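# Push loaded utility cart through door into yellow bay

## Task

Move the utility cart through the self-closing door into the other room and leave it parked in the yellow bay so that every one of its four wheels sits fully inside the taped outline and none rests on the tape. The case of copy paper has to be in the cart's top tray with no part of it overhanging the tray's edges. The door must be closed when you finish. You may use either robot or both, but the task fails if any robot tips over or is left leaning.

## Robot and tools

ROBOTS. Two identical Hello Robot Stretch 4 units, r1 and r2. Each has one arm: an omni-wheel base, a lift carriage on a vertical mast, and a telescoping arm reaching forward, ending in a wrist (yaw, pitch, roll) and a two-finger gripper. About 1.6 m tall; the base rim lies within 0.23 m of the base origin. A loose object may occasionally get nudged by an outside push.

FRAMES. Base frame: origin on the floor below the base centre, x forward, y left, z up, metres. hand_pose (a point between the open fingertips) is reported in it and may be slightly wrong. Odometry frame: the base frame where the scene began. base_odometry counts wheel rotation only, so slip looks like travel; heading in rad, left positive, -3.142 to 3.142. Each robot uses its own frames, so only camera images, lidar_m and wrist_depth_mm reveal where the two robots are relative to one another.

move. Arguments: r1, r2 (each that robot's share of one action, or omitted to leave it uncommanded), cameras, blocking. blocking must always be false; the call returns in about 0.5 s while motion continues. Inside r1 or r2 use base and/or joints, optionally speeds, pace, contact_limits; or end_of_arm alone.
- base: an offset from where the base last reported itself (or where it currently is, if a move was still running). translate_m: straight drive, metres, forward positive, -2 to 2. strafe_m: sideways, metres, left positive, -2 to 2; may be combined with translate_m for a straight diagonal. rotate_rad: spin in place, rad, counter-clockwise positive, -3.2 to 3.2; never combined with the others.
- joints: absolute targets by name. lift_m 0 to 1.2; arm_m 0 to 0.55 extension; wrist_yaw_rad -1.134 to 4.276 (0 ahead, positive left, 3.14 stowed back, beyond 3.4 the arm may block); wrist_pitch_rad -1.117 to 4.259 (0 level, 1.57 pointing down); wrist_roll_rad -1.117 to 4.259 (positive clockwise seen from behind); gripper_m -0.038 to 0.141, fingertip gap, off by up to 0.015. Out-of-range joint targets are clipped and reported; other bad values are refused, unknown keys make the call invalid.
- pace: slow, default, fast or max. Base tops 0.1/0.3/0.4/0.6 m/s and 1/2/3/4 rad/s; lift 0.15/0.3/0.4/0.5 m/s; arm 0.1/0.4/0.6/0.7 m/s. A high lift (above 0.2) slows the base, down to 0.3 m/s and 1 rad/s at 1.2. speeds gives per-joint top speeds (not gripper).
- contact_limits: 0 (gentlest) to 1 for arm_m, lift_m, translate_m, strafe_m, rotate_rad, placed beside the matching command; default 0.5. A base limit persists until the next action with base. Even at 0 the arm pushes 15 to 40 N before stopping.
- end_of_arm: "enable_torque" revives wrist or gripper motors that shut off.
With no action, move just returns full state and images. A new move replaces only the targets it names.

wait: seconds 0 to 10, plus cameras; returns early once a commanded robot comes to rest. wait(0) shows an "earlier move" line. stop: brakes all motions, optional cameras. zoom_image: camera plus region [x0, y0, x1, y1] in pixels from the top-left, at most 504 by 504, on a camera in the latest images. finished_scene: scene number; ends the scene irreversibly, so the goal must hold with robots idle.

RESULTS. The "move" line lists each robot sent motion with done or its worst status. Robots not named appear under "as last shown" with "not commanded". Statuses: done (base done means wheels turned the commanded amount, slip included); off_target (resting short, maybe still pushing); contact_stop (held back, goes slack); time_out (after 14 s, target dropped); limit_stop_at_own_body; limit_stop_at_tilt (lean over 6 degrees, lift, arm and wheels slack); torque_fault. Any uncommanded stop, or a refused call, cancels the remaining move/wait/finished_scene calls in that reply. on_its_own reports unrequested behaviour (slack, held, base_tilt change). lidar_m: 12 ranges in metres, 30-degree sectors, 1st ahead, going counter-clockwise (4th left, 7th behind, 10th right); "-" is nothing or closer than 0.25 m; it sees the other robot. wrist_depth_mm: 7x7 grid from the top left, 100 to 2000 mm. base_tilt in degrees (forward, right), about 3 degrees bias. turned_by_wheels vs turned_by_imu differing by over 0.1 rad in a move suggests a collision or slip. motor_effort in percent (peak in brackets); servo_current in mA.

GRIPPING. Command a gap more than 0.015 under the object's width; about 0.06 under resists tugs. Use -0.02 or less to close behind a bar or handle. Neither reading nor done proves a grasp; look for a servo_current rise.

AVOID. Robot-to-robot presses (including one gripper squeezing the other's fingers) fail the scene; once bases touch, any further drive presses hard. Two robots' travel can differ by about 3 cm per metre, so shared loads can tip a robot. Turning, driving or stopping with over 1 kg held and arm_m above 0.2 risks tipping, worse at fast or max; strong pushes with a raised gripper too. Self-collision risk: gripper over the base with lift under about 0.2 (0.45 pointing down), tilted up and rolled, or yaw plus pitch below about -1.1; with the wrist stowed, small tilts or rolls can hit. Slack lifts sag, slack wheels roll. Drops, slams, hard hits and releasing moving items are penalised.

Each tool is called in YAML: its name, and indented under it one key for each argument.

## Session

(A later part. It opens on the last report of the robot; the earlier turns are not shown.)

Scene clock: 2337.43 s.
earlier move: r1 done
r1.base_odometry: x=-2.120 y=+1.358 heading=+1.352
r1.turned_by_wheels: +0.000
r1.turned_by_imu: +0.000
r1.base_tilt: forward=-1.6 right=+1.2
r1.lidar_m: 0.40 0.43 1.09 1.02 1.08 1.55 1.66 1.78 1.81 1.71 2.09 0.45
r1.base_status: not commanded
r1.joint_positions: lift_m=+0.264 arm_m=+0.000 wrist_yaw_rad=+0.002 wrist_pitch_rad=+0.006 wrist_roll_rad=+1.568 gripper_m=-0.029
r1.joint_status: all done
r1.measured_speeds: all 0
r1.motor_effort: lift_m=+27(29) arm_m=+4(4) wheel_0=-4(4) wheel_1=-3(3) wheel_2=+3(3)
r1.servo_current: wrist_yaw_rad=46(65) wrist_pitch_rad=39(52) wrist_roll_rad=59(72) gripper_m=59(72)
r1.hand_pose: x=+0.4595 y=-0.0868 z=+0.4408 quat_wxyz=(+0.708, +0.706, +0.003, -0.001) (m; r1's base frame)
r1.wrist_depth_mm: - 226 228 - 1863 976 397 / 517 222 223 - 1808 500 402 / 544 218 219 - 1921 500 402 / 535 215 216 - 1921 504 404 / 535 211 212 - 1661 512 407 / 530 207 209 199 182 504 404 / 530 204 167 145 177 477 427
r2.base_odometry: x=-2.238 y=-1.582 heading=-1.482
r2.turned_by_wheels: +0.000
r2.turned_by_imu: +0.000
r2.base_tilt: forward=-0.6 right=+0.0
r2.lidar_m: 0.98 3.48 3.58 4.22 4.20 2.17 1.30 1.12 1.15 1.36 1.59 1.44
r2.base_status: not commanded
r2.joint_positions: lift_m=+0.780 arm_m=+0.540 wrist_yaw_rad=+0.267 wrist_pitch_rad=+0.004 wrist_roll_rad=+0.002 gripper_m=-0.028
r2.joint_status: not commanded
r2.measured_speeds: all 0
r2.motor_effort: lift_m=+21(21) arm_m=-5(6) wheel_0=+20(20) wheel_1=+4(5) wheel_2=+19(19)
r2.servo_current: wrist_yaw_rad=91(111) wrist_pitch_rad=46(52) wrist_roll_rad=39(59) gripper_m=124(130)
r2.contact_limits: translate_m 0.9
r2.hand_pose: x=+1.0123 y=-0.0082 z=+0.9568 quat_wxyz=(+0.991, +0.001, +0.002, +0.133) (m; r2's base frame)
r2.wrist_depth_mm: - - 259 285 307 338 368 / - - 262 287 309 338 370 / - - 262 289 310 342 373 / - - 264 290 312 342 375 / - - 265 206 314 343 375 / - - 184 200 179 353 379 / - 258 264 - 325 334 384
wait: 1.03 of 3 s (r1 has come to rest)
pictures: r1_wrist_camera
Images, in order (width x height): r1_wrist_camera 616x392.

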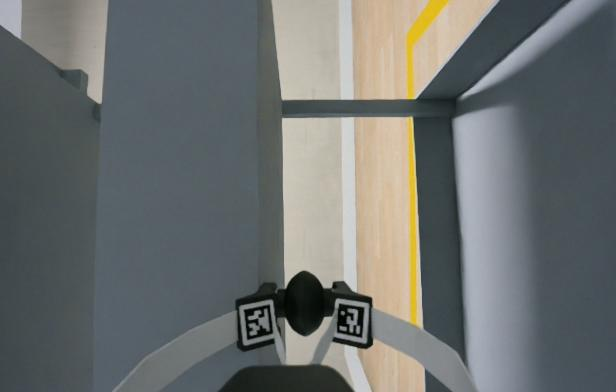

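move:
  r1: {"joints":{"lift_m":0.325}}
  blocking: false
  cameras: []

wait:
  seconds: 2
  cameras: []

move:
  r1: {"base":{"translate_m":0.15},"pace":"slow"}
  blocking: false
  cameras: []

wait:
  seconds: 4
  cameras: ["r1_head_camera","r1_wrist_camera"]

Scene clock: 2346.80 s.
move: r1 moving
r1.base_odometry: x=-2.120 y=+1.358 heading=+1.352
r1.turned_by_wheels: +0.000
r1.turned_by_imu: +0.000
r1.base_tilt: forward=-1.5 right=+1.3
r1.lidar_m: 0.41 0.41 1.07 1.03 1.09 1.54 1.66 1.77 1.82 1.72 2.10 0.45
r1.base_status: not commanded
r1.joint_positions: lift_m=+0.301 arm_m=+0.000 wrist_yaw_rad=+0.002 wrist_pitch_rad=+0.026 wrist_roll_rad=+1.568 gripper_m=-0.029
r1.joint_status: lift_m moving
r1.measured_speeds: translate_m=+0.000 strafe_m=+0.000 rotate_rad=+0.000 lift_m=+0.121 arm_m=+0.000 wrist_yaw_rad=+0.000 wrist_pitch_rad=+0.070 wrist_roll_rad=+0.000
r1.motor_effort: lift_m=+38(38) arm_m=+4(4) wheel_0=-4(4) wheel_1=-3(3) wheel_2=+3(3)
r1.servo_current: wrist_yaw_rad=52(59) wrist_pitch_rad=143(143) wrist_roll_rad=26(59) gripper_m=52(65)
r1.hand_pose: x=+0.4594 y=-0.0868 z=+0.4713 quat_wxyz=(+0.708, +0.706, +0.010, -0.008) (m; r1's base frame)
r1.wrist_depth_mm: - 218 220 - 1537 891 410 / 517 215 216 - 1336 525 410 / 549 211 214 - 1808 504 407 / 549 208 211 - 1863 508 415 / 549 206 208 - 1661 504 415 / 535 202 205 193 179 508 415 / 535 200 154 148 661 145 413
r2: as last shown
r2.base_tilt: forward=-0.7 right=+0.0
r2.lidar_m: 0.98 3.46 3.61 4.23 4.21 2.20 1.30 1.13 1.15 1.34 1.60 1.40
r2.motor_effort: lift_m=+21(21) arm_m=-6(6) wheel_0=+20(20) wheel_1=+4(5) wheel_2=+18(19)
r2.servo_current: wrist_yaw_rad=104(111) wrist_pitch_rad=46(46) wrist_roll_rad=59(59) gripper_m=124(124)
r2.contact_limits: translate_m 0.9
r2.wrist_depth_mm: - - 259 286 307 336 368 / - - 260 286 309 340 366 / - - 262 289 310 342 373 / - - 263 290 310 345 377 / - - 264 206 314 345 375 / - - 184 199 179 349 379 / - 258 263 - 327 334 382
pictures: none
No camera images: "cameras" was empty.

Scene clock: 2347.47 s.
earlier move: r1 done
r1.base_odometry: x=-2.120 y=+1.358 heading=+1.352
r1.turned_by_wheels: +0.000
r1.turned_by_imu: +0.000
r1.base_tilt: forward=-1.6 right=+1.3
r1.lidar_m: 0.40 0.41 1.08 1.01 1.10 1.54 1.65 1.73 1.81 1.72 2.10 0.43
r1.base_status: not commanded
r1.joint_positions: lift_m=+0.323 arm_m=+0.000 wrist_yaw_rad=+0.002 wrist_pitch_rad=+0.041 wrist_roll_rad=+1.568 gripper_m=-0.029
r1.joint_status: all done
r1.measured_speeds: all 0
r1.on_its_own: wrist_pitch_rad is at rest, and its servo_current (325 mA) is outside its rest range (0 to 130 mA)
r1.motor_effort: lift_m=+42(42) arm_m=+3(4) wheel_0=-4(4) wheel_1=-3(3) wheel_2=+3(3)
r1.servo_current: wrist_yaw_rad=46(65) wrist_pitch_rad=325(345) wrist_roll_rad=52(65) gripper_m=59(65)
r1.hand_pose: x=+0.4592 y=-0.0868 z=+0.4895 quat_wxyz=(+0.708, +0.706, +0.015, -0.014) (m; r1's base frame)
r1.wrist_depth_mm: - - 207 212 1336 539 427 / 521 203 206 211 1537 512 415 / 517 - 204 210 1708 508 421 / 517 - 201 208 1661 508 421 / 512 - 202 206 1499 508 424 / 508 - 200 180 180 488 421 / 512 - 140 167 170 146 -
r2.base_odometry: x=-2.238 y=-1.582 heading=-1.482
r2.turned_by_wheels: +0.000
r2.turned_by_imu: +0.000
r2.base_tilt: forward=-0.7 right=+0.1
r2.lidar_m: 0.98 3.45 3.63 4.21 4.21 2.19 1.30 1.13 1.15 1.37 1.61 1.45
r2.base_status: not commanded
r2.joint_positions: lift_m=+0.780 arm_m=+0.540 wrist_yaw_rad=+0.267 wrist_pitch_rad=+0.004 wrist_roll_rad=+0.002 gripper_m=-0.028
r2.joint_status: not commanded
r2.measured_speeds: all 0
r2.motor_effort: lift_m=+21(21) arm_m=-5(6) wheel_0=+20(20) wheel_1=+4(5) wheel_2=+18(19)
r2.servo_current: wrist_yaw_rad=104(111) wrist_pitch_rad=46(46) wrist_roll_rad=59(59) gripper_m=124(124)
r2.contact_limits: translate_m 0.9
r2.hand_pose: x=+1.0123 y=-0.0082 z=+0.9568 quat_wxyz=(+0.991, +0.001, +0.002, +0.133) (m; r2's base frame)
r2.wrist_depth_mm: - - 259 286 307 338 370 / - - 260 287 309 340 368 / - - 263 289 312 342 370 / - - 263 289 312 342 375 / - - 264 206 314 345 375 / - - 184 200 179 355 379 / - 259 264 - 327 338 382
wait: 0.67 of 2 s (r1 has come to rest)
pictures: none
No camera images: "cameras" was empty.

Scene clock: 2347.97 s.
move: r1 moving
r1.base_odometry: x=-2.118 y=+1.370 heading=+1.352
r1.turned_by_wheels: +0.000
r1.turned_by_imu: +0.000
r1.base_tilt: forward=-1.6 right=+1.3
r1.lidar_m: 0.39 0.41 1.08 1.03 1.10 1.55 1.67 1.78 1.81 1.73 2.11 0.43
r1.base_status: translate_m moving
r1.joint_positions: lift_m=+0.323 arm_m=+0.000 wrist_yaw_rad=+0.002 wrist_pitch_rad=+0.041 wrist_roll_rad=+1.568 gripper_m=-0.029
r1.joint_status: not commanded
r1.measured_speeds: translate_m=+0.050 strafe_m=+0.000 rotate_rad=+0.003 lift_m=+0.000 arm_m=+0.000 wrist_yaw_rad=+0.000 wrist_pitch_rad=+0.000 wrist_roll_rad=+0.000
r1.motor_effort: lift_m=+42(42) arm_m=+3(3) wheel_0=+5(7) wheel_1=+5(5) wheel_2=-7(8)
r1.servo_current: wrist_yaw_rad=39(52) wrist_pitch_rad=332(338) wrist_roll_rad=52(72) gripper_m=65(65)
r1.hand_pose: x=+0.4592 y=-0.0868 z=+0.4895 quat_wxyz=(+0.708, +0.706, +0.015, -0.014) (m; r1's base frame)
r1.wrist_depth_mm: - - 217 220 1499 866 413 / 517 - 213 217 1336 508 418 / 544 - 209 215 1499 508 421 / 517 - 206 211 1618 517 424 / 517 - 202 207 1499 517 424 / 508 - 199 179 181 492 421 / 500 - 140 166 170 147 -
r2: as last shown
r2.base_tilt: forward=-0.6 right=+0.1
r2.lidar_m: 0.99 3.46 3.60 4.22 4.21 2.19 1.31 1.14 1.15 1.37 1.60 1.41
r2.motor_effort: lift_m=+21(21) arm_m=-6(6) wheel_0=+20(20) wheel_1=+4(5) wheel_2=+19(19)
r2.servo_current: wrist_yaw_rad=98(104) wrist_pitch_rad=39(46) wrist_roll_rad=46(59) gripper_m=130(130)
r2.contact_limits: translate_m 0.9
r2.wrist_depth_mm: - - 259 287 307 336 370 / - - 260 287 310 340 370 / - - 263 289 310 342 373 / - - 263 290 312 343 375 / - - 265 206 314 343 375 / - - 183 201 179 351 379 / - 259 264 - 325 336 384
pictures: none
No camera images: "cameras" was empty.

Scene clock: 2350.27 s.
earlier move: r1 done
r1.base_odometry: x=-2.088 y=+1.504 heading=+1.352
r1.turned_by_wheels: +0.000
r1.turned_by_imu: -0.001
r1.base_tilt: forward=-1.6 right=+1.3
r1.lidar_m: 0.37 0.37 1.07 1.02 1.09 1.52 1.80 1.92 1.80 1.73 2.02 0.43
r1.base_status: done
r1.joint_positions: lift_m=+0.323 arm_m=+0.000 wrist_yaw_rad=-0.004 wrist_pitch_rad=+0.042 wrist_roll_rad=+1.568 gripper_m=-0.029
r1.joint_status: not commanded
r1.measured_speeds: all 0
r1.on_its_own: wrist_pitch_rad is at rest, and its servo_current (345 mA) is outside its rest range (0 to 130 mA)
r1.motor_effort: lift_m=+41(42) arm_m=+3(3) wheel_0=+2(7) wheel_1=+3(7) wheel_2=-3(11)
r1.servo_current: wrist_yaw_rad=59(78) wrist_pitch_rad=345(351) wrist_roll_rad=39(78) gripper_m=65(65)
r1.hand_pose: x=+0.4587 y=-0.0885 z=+0.4894 quat_wxyz=(+0.708, +0.706, +0.013, -0.016) (m; r1's base frame)
r1.wrist_depth_mm: - - 256 - 1499 866 - / - - 242 - 1464 521 418 / 521 - 230 239 1366 508 418 / 549 - 220 227 1708 512 421 / 508 - 210 216 1537 512 421 / 512 - 202 180 178 480 424 / 504 - 140 167 169 151 -
r2.base_odometry: x=-2.238 y=-1.582 heading=-1.482
r2.turned_by_wheels: +0.000
r2.turned_by_imu: +0.000
r2.base_tilt: forward=-0.6 right=+0.1
r2.lidar_m: 0.98 3.48 3.58 4.25 4.21 2.20 1.32 1.14 1.15 1.37 1.59 1.46
r2.base_status: not commanded
r2.joint_positions: lift_m=+0.780 arm_m=+0.540 wrist_yaw_rad=+0.267 wrist_pitch_rad=+0.004 wrist_roll_rad=+0.002 gripper_m=-0.028
r2.joint_status: not commanded
r2.measured_speeds: all 0
r2.motor_effort: lift_m=+21(21) arm_m=-6(6) wheel_0=+20(20) wheel_1=+5(5) wheel_2=+19(19)
r2.servo_current: wrist_yaw_rad=104(111) wrist_pitch_rad=46(46) wrist_roll_rad=59(59) gripper_m=124(130)
r2.contact_limits: translate_m 0.9
r2.hand_pose: x=+1.0123 y=-0.0082 z=+0.9568 quat_wxyz=(+0.991, +0.001, +0.002, +0.133) (m; r2's base frame)
r2.wrist_depth_mm: - - 259 286 309 338 368 / - - 262 287 309 340 368 / - - 262 289 310 338 373 / - - 263 290 312 342 377 / - - 265 206 312 343 377 / - - 184 200 179 351 379 / - 258 264 - 325 334 379
wait: 2.30 of 4 s (r1 has come to rest)
pictures: r1_head_camera, r1_wrist_camera
Images, in order (width x height): r1_head_camera 420x560, r1_wrist_camera 616x392.

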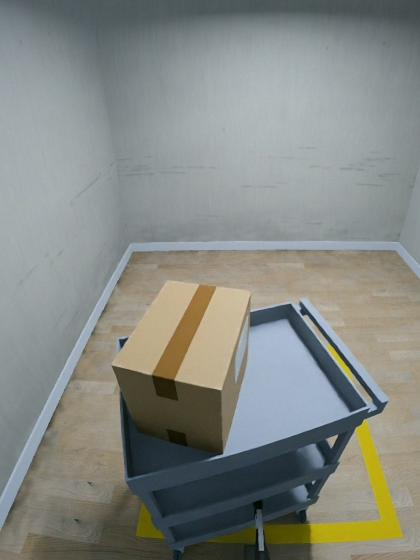

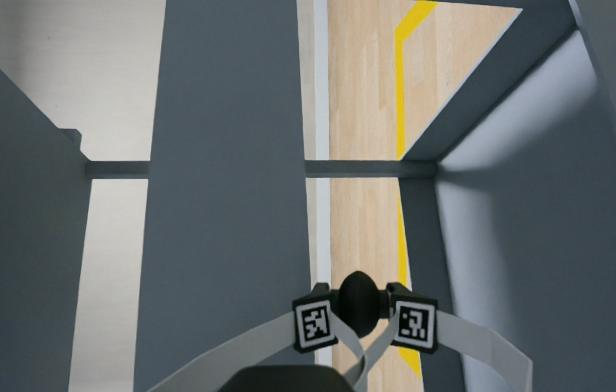

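move:
  r1: {"base":{"translate_m":-0.08},"pace":"slow"}
  blocking: false
  cameras: []

wait:
  seconds: 3
  cameras: []

move:
  r1: {"joints":{"lift_m":0.355}}
  blocking: false
  cameras: []

wait:
  seconds: 2
  cameras: ["r1_head_camera","r1_wrist_camera"]

Scene clock: 2356.67 s.
move: r1 moving
r1.base_odometry: x=-2.090 y=+1.492 heading=+1.351
r1.turned_by_wheels: +0.000
r1.turned_by_imu: -0.001
r1.base_tilt: forward=-1.5 right=+1.3
r1.lidar_m: 0.37 0.37 1.07 1.01 1.07 1.54 1.80 1.89 1.85 1.73 2.04 0.45
r1.base_status: translate_m moving
r1.joint_positions: lift_m=+0.323 arm_m=+0.000 wrist_yaw_rad=-0.003 wrist_pitch_rad=+0.042 wrist_roll_rad=+1.568 gripper_m=-0.029
r1.joint_status: not commanded
r1.measured_speeds: translate_m=-0.050 strafe_m=+0.000 rotate_rad=-0.003 lift_m=+0.000 arm_m=+0.000 wrist_yaw_rad=+0.000 wrist_pitch_rad=+0.000 wrist_roll_rad=+0.000
r1.motor_effort: lift_m=+41(41) arm_m=+2(2) wheel_0=-7(7) wheel_1=-4(6) wheel_2=+7(9)
r1.servo_current: wrist_yaw_rad=59(59) wrist_pitch_rad=345(364) wrist_roll_rad=39(59) gripper_m=52(59)
r1.hand_pose: x=+0.4588 y=-0.0882 z=+0.4893 quat_wxyz=(+0.708, +0.706, +0.014, -0.016) (m; r1's base frame)
r1.wrist_depth_mm: - - 251 - 1464 866 415 / - - 238 - 1499 508 415 / 517 - 227 - 1499 504 418 / 554 - 220 226 1661 508 421 / 517 - 209 216 1661 508 418 / 512 - 201 180 178 488 418 / 504 - 140 167 627 151 -
r2: as last shown
r2.base_tilt: forward=-0.7 right=+0.0
r2.lidar_m: 0.99 3.50 3.59 4.22 4.20 2.17 1.34 1.12 1.15 1.37 1.61 1.45
r2.motor_effort: lift_m=+21(21) arm_m=-6(6) wheel_0=+19(20) wheel_1=+4(5) wheel_2=+19(19)
r2.servo_current: wrist_yaw_rad=98(111) wrist_pitch_rad=46(46) wrist_roll_rad=39(52) gripper_m=117(124)
r2.contact_limits: translate_m 0.9
r2.wrist_depth_mm: - - 259 285 309 336 368 / - - 262 286 309 340 368 / - - 263 289 309 342 373 / - - 263 290 312 342 375 / - - 265 206 312 343 377 / - - 184 200 178 351 377 / - 258 264 - 325 336 382
pictures: none
No camera images: "cameras" was empty.

Scene clock: 2358.23 s.
earlier move: r1 done
r1.base_odometry: x=-2.105 y=+1.426 heading=+1.352
r1.turned_by_wheels: +0.000
r1.turned_by_imu: +0.000
r1.base_tilt: forward=-1.5 right=+1.3
r1.lidar_m: 0.39 0.39 1.05 1.02 1.09 1.53 1.73 1.86 1.82 1.73 2.05 0.44
r1.base_status: done
r1.joint_positions: lift_m=+0.323 arm_m=+0.000 wrist_yaw_rad=-0.002 wrist_pitch_rad=+0.042 wrist_roll_rad=+1.568 gripper_m=-0.029
r1.joint_status: not commanded
r1.measured_speeds: all 0
r1.on_its_own: wrist_pitch_rad is at rest, and its servo_current (345 mA) is outside its rest range (0 to 130 mA)
r1.motor_effort: lift_m=+41(42) arm_m=+1(2) wheel_0=-3(8) wheel_1=-2(6) wheel_2=+3(9)
r1.servo_current: wrist_yaw_rad=59(72) wrist_pitch_rad=345(364) wrist_roll_rad=33(72) gripper_m=59(65)
r1.hand_pose: x=+0.4589 y=-0.0880 z=+0.4892 quat_wxyz=(+0.708, +0.706, +0.014, -0.016) (m; r1's base frame)
r1.wrist_depth_mm: - - 224 - 1464 866 410 / 549 - 218 - 1499 508 415 / 554 - 213 220 1661 500 418 / 517 - 209 215 1708 504 424 / 517 - 204 211 1708 508 421 / 517 - 201 181 180 488 418 / 508 - 141 168 174 146 -
r2.base_odometry: x=-2.238 y=-1.582 heading=-1.482
r2.turned_by_wheels: +0.000
r2.turned_by_imu: +0.000
r2.base_tilt: forward=-0.6 right=+0.0
r2.lidar_m: 0.96 3.48 3.61 4.24 4.22 2.18 1.32 1.14 1.14 1.36 1.59 1.45
r2.base_status: not commanded
r2.joint_positions: lift_m=+0.780 arm_m=+0.540 wrist_yaw_rad=+0.267 wrist_pitch_rad=+0.004 wrist_roll_rad=+0.002 gripper_m=-0.028
r2.joint_status: not commanded
r2.measured_speeds: all 0
r2.motor_effort: lift_m=+21(22) arm_m=-5(6) wheel_0=+20(20) wheel_1=+4(5) wheel_2=+19(19)
r2.servo_current: wrist_yaw_rad=104(117) wrist_pitch_rad=39(46) wrist_roll_rad=46(59) gripper_m=124(124)
r2.contact_limits: translate_m 0.9
r2.hand_pose: x=+1.0123 y=-0.0082 z=+0.9568 quat_wxyz=(+0.991, +0.001, +0.002, +0.133) (m; r2's base frame)
r2.wrist_depth_mm: - - 259 285 309 338 368 / - - 260 287 310 336 370 / - - 262 287 310 340 373 / - - 263 289 310 342 375 / - - 265 205 314 343 377 / - - 185 200 179 353 377 / - 260 264 - 325 334 382
wait: 1.57 of 3 s (r1 has come to rest)
pictures: none
No camera images: "cameras" was empty.

Scene clock: 2358.73 s.
move: r1 contact_stop
r1.base_odometry: x=-2.105 y=+1.426 heading=+1.352
r1.turned_by_wheels: +0.000
r1.turned_by_imu: +0.000
r1.base_tilt: forward=-1.6 right=+1.3
r1.lidar_m: 0.40 0.40 1.07 1.04 1.08 1.54 1.74 1.85 1.82 1.72 2.06 0.44
r1.base_status: not commanded
r1.joint_positions: lift_m=+0.265 arm_m=+0.000 wrist_yaw_rad=-0.002 wrist_pitch_rad=+0.016 wrist_roll_rad=+1.568 gripper_m=-0.029
r1.joint_status: lift_m contact_stop
r1.measured_speeds: all 0
r1.on_its_own: lift_m is slack since a contact_stop (your +0.355 is given up)
r1.motor_effort: lift_m=+19(43) arm_m=+1(1) wheel_0=+2(4) wheel_1=+1(2) wheel_2=+1(4)
r1.servo_current: wrist_yaw_rad=59(59) wrist_pitch_rad=85(358) wrist_roll_rad=46(59) gripper_m=59(65)
r1.hand_pose: x=+0.4591 y=-0.0879 z=+0.4386 quat_wxyz=(+0.708, +0.706, +0.005, -0.006) (m; r1's base frame)
r1.wrist_depth_mm: - 252 250 - 1576 904 397 / 549 243 242 - 1618 496 402 / 544 235 234 - 1921 500 399 / 549 227 227 - 1863 504 402 / 539 220 220 - 1808 500 402 / 539 212 213 197 661 504 399 / 535 206 170 185 627 469 418
r2: as last shown
r2.lidar_m: 0.97 3.48 3.60 4.25 4.20 2.18 1.31 1.12 1.14 1.35 1.60 1.43
r2.motor_effort: lift_m=+21(21) arm_m=-6(6) wheel_0=+20(20) wheel_1=+4(5) wheel_2=+18(19)
r2.servo_current: wrist_yaw_rad=91(104) wrist_pitch_rad=39(46) wrist_roll_rad=52(59) gripper_m=124(124)
r2.contact_limits: translate_m 0.9
r2.wrist_depth_mm: - - 259 286 306 336 368 / - - 262 287 307 340 368 / - - 263 289 310 342 368 / - - 263 290 314 342 375 / - - 264 206 315 345 377 / - - 184 200 178 351 377 / - 258 263 - 324 334 382
pictures: none
No camera images: "cameras" was empty.

not run: a stop that you did not command came earlier in this reply.

move:
  r1: {"joints":{"lift_m":0.23}}
  blocking: false
  cameras: []

wait:
  seconds: 2
  cameras: []

move:
  r1: {"base":{"translate_m":-0.15},"pace":"slow"}
  blocking: false
  cameras: []

wait:
  seconds: 4
  cameras: ["r1_head_camera","r1_wrist_camera"]

Scene clock: 2364.20 s.
earlier move: r1 contact_stop
move: r1 moving
r1.base_odometry: x=-2.105 y=+1.426 heading=+1.352
r1.turned_by_wheels: +0.000
r1.turned_by_imu: +0.000
r1.base_tilt: forward=-1.6 right=+1.3
r1.lidar_m: 0.40 0.39 1.07 1.02 1.11 1.54 1.73 1.84 1.80 1.74 2.05 0.44
r1.base_status: not commanded
r1.joint_positions: lift_m=+0.235 arm_m=+0.000 wrist_yaw_rad=-0.002 wrist_pitch_rad=+0.007 wrist_roll_rad=+1.568 gripper_m=-0.029
r1.joint_status: lift_m earlier contact_stop (moved -0.058 of +0.032); lift_m moving
r1.measured_speeds: translate_m=+0.000 strafe_m=+0.000 rotate_rad=+0.000 lift_m=-0.059 arm_m=+0.000 wrist_yaw_rad=+0.000 wrist_pitch_rad=+0.000 wrist_roll_rad=+0.000
r1.motor_effort: lift_m=+13(20) arm_m=+1(1) wheel_0=+2(3) wheel_1=+0(1) wheel_2=+1(1)
r1.servo_current: wrist_yaw_rad=52(65) wrist_pitch_rad=52(91) wrist_roll_rad=52(65) gripper_m=59(65)
r1.hand_pose: x=+0.4591 y=-0.0879 z=+0.4116 quat_wxyz=(+0.708, +0.706, +0.002, -0.003) (m; r1's base frame)
r1.wrist_depth_mm: - 250 307 - 1756 459 377 / - 241 375 - 1661 480 379 / 525 234 - - 1756 488 384 / 500 227 - - - 462 370 / 517 221 - - 1661 469 394 / 492 213 181 198 647 469 394 / 477 206 158 183 176 442 394
r2: as last shown
r2.base_tilt: forward=-0.6 right=+0.1
r2.lidar_m: 0.98 3.46 3.61 4.25 4.20 2.19 1.31 1.14 1.16 1.36 1.62 1.44
r2.motor_effort: lift_m=+21(21) arm_m=-6(6) wheel_0=+20(20) wheel_1=+5(5) wheel_2=+18(19)
r2.servo_current: wrist_yaw_rad=91(111) wrist_pitch_rad=39(46) wrist_roll_rad=52(52) gripper_m=117(124)
r2.contact_limits: translate_m 0.9
r2.wrist_depth_mm: - - 259 285 306 334 368 / - - 263 290 307 338 370 / - - 263 289 310 342 370 / - - 264 290 314 343 375 / - - 264 206 314 343 377 / - - 184 200 178 349 379 / - 258 263 - 324 338 382
pictures: none
No camera images: "cameras" was empty.

Scene clock: 2364.67 s.
earlier move: r1 done
r1.base_odometry: x=-2.105 y=+1.426 heading=+1.352
r1.turned_by_wheels: +0.000
r1.turned_by_imu: +0.000
r1.base_tilt: forward=-1.6 right=+1.2
r1.lidar_m: 0.40 0.39 1.07 1.03 1.08 1.52 1.74 1.84 1.84 1.73 2.04 0.47
r1.base_status: not commanded
r1.joint_positions: lift_m=+0.231 arm_m=+0.000 wrist_yaw_rad=-0.002 wrist_pitch_rad=+0.007 wrist_roll_rad=+1.568 gripper_m=-0.029
r1.joint_status: all done
r1.measured_speeds: all 0
r1.motor_effort: lift_m=+13(20) arm_m=+1(1) wheel_0=+2(3) wheel_1=+1(1) wheel_2=+1(1)
r1.servo_current: wrist_yaw_rad=52(65) wrist_pitch_rad=39(91) wrist_roll_rad=52(65) gripper_m=52(65)
r1.hand_pose: x=+0.4591 y=-0.0879 z=+0.4068 quat_wxyz=(+0.708, +0.706, +0.002, -0.003) (m; r1's base frame)
r1.wrist_depth_mm: - 249 - - 1618 439 - / - 242 - - 1708 466 373 / 535 234 - - - 473 375 / 504 227 - - - 480 377 / 496 220 - - 1661 488 382 / 492 213 181 198 654 492 384 / 209 206 159 603 176 433 384
r2.base_odometry: x=-2.238 y=-1.582 heading=-1.482
r2.turned_by_wheels: +0.000
r2.turned_by_imu: +0.000
r2.base_tilt: forward=-0.7 right=+0.1
r2.lidar_m: 1.00 3.50 3.61 4.24 4.19 2.21 1.33 1.12 1.16 1.39 1.57 1.46
r2.base_status: not commanded
r2.joint_positions: lift_m=+0.780 arm_m=+0.540 wrist_yaw_rad=+0.267 wrist_pitch_rad=+0.004 wrist_roll_rad=+0.002 gripper_m=-0.028
r2.joint_status: not commanded
r2.measured_speeds: all 0
r2.motor_effort: lift_m=+21(21) arm_m=-6(6) wheel_0=+19(20) wheel_1=+4(5) wheel_2=+19(19)
r2.servo_current: wrist_yaw_rad=98(111) wrist_pitch_rad=39(46) wrist_roll_rad=39(52) gripper_m=124(124)
r2.contact_limits: translate_m 0.9
r2.hand_pose: x=+1.0123 y=-0.0082 z=+0.9568 quat_wxyz=(+0.991, +0.001, +0.002, +0.133) (m; r2's base frame)
r2.wrist_depth_mm: - - 260 285 307 338 366 / - - 260 289 310 336 370 / - - 263 289 309 340 373 / - - 262 291 314 342 377 / - - 265 205 314 345 375 / - - 184 200 179 351 379 / - 258 264 - 324 336 379
wait: 0.47 of 2 s (r1 has come to rest)
pictures: none
No camera images: "cameras" was empty.

Scene clock: 2365.17 s.
move: r1 moving
r1.base_odometry: x=-2.108 y=+1.414 heading=+1.352
r1.turned_by_wheels: -0.001
r1.turned_by_imu: -0.001
r1.base_tilt: forward=-1.6 right=+1.3
r1.lidar_m: 0.41 0.43 1.06 1.02 1.07 1.53 1.71 1.81 1.80 1.73 2.05 0.49
r1.base_status: translate_m moving
r1.joint_positions: lift_m=+0.231 arm_m=+0.000 wrist_yaw_rad=-0.002 wrist_pitch_rad=+0.007 wrist_roll_rad=+1.568 gripper_m=-0.029
r1.joint_status: not commanded
r1.measured_speeds: translate_m=-0.049 strafe_m=+0.000 rotate_rad=-0.001 lift_m=+0.000 arm_m=+0.000 wrist_yaw_rad=+0.000 wrist_pitch_rad=+0.000 wrist_roll_rad=+0.000
r1.motor_effort: lift_m=+12(13) arm_m=+1(1) wheel_0=-7(7) wheel_1=-4(5) wheel_2=+6(8)
r1.servo_current: wrist_yaw_rad=46(59) wrist_pitch_rad=52(59) wrist_roll_rad=39(59) gripper_m=65(65)
r1.hand_pose: x=+0.4591 y=-0.0879 z=+0.4068 quat_wxyz=(+0.708, +0.706, +0.002, -0.003) (m; r1's base frame)
r1.wrist_depth_mm: - 263 342 - 1618 439 - / - 254 - - 1708 469 - / 535 246 - - 1808 477 375 / 525 238 - - - 480 382 / 525 231 - - 1863 484 382 / 517 225 180 198 668 488 382 / 488 217 159 609 176 430 384
r2: as last shown
r2.base_tilt: forward=-0.7 right=+0.0
r2.lidar_m: 0.98 3.48 3.63 4.24 4.20 2.23 1.33 1.15 1.13 1.38 1.59 1.46
r2.motor_effort: lift_m=+21(21) arm_m=-5(6) wheel_0=+19(20) wheel_1=+4(5) wheel_2=+18(19)
r2.servo_current: wrist_yaw_rad=91(98) wrist_pitch_rad=46(46) wrist_roll_rad=52(59) gripper_m=117(130)
r2.contact_limits: translate_m 0.9
r2.wrist_depth_mm: - - 259 285 307 338 366 / - - 262 287 307 338 370 / - - 263 290 310 342 370 / - - 263 291 312 342 373 / - - 264 206 314 342 377 / - - 184 200 179 351 379 / - 258 264 - 327 336 384
pictures: none
No camera images: "cameras" was empty.

Scene clock: 2367.47 s.
earlier move: r1 done
r1.base_odometry: x=-2.138 y=+1.279 heading=+1.352
r1.turned_by_wheels: +0.000
r1.turned_by_imu: +0.000
r1.base_tilt: forward=-1.6 right=+1.3
r1.lidar_m: 0.54 0.55 1.09 1.03 1.09 1.54 1.58 1.67 1.83 1.73 2.13 0.61
r1.base_status: done
r1.joint_positions: lift_m=+0.231 arm_m=+0.000 wrist_yaw_rad=-0.002 wrist_pitch_rad=+0.007 wrist_roll_rad=+1.568 gripper_m=-0.029
r1.joint_status: not commanded
r1.measured_speeds: all 0
r1.motor_effort: lift_m=+12(13) arm_m=+1(1) wheel_0=-3(7) wheel_1=-3(6) wheel_2=+3(8)
r1.servo_current: wrist_yaw_rad=52(72) wrist_pitch_rad=46(59) wrist_roll_rad=33(65) gripper_m=59(65)
r1.hand_pose: x=+0.4591 y=-0.0879 z=+0.4068 quat_wxyz=(+0.708, +0.706, +0.002, -0.003) (m; r1's base frame)
r1.wrist_depth_mm: 421 418 - 430 436 424 - / - - - - 1756 - 517 / 585 842 384 - 1808 - 521 / 591 691 375 - - - 521 / 580 699 366 - - - 373 / 574 691 186 198 173 - - / 569 144 176 183 158 - -
r2.base_odometry: x=-2.238 y=-1.582 heading=-1.482
r2.turned_by_wheels: +0.000
r2.turned_by_imu: +0.000
r2.base_tilt: forward=-0.7 right=+0.0
r2.lidar_m: 0.99 3.47 3.61 4.25 4.20 2.18 1.31 1.14 1.12 1.38 1.61 1.43
r2.base_status: not commanded
r2.joint_positions: lift_m=+0.780 arm_m=+0.540 wrist_yaw_rad=+0.267 wrist_pitch_rad=+0.004 wrist_roll_rad=+0.002 gripper_m=-0.028
r2.joint_status: not commanded
r2.measured_speeds: all 0
r2.motor_effort: lift_m=+21(21) arm_m=-6(6) wheel_0=+20(20) wheel_1=+4(5) wheel_2=+18(19)
r2.servo_current: wrist_yaw_rad=98(111) wrist_pitch_rad=39(52) wrist_roll_rad=46(59) gripper_m=117(130)
r2.contact_limits: translate_m 0.9
r2.hand_pose: x=+1.0123 y=-0.0082 z=+0.9568 quat_wxyz=(+0.991, +0.001, +0.002, +0.133) (m; r2's base frame)
r2.wrist_depth_mm: - - 259 285 307 336 368 / - - 260 286 309 338 370 / - - 263 287 310 343 370 / - - 263 290 312 340 375 / - - 263 205 312 343 377 / - - 184 200 179 353 379 / - 257 263 - 325 336 382
wait: 2.30 of 4 s (r1 has come to rest)
pictures: r1_head_camera, r1_wrist_camera
Images, in order (width x height): r1_head_camera 420x560, r1_wrist_camera 616x392.

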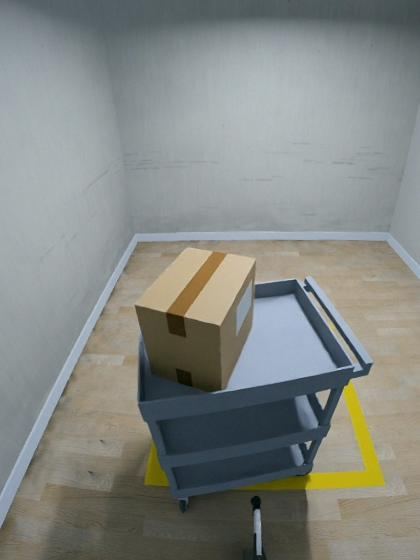

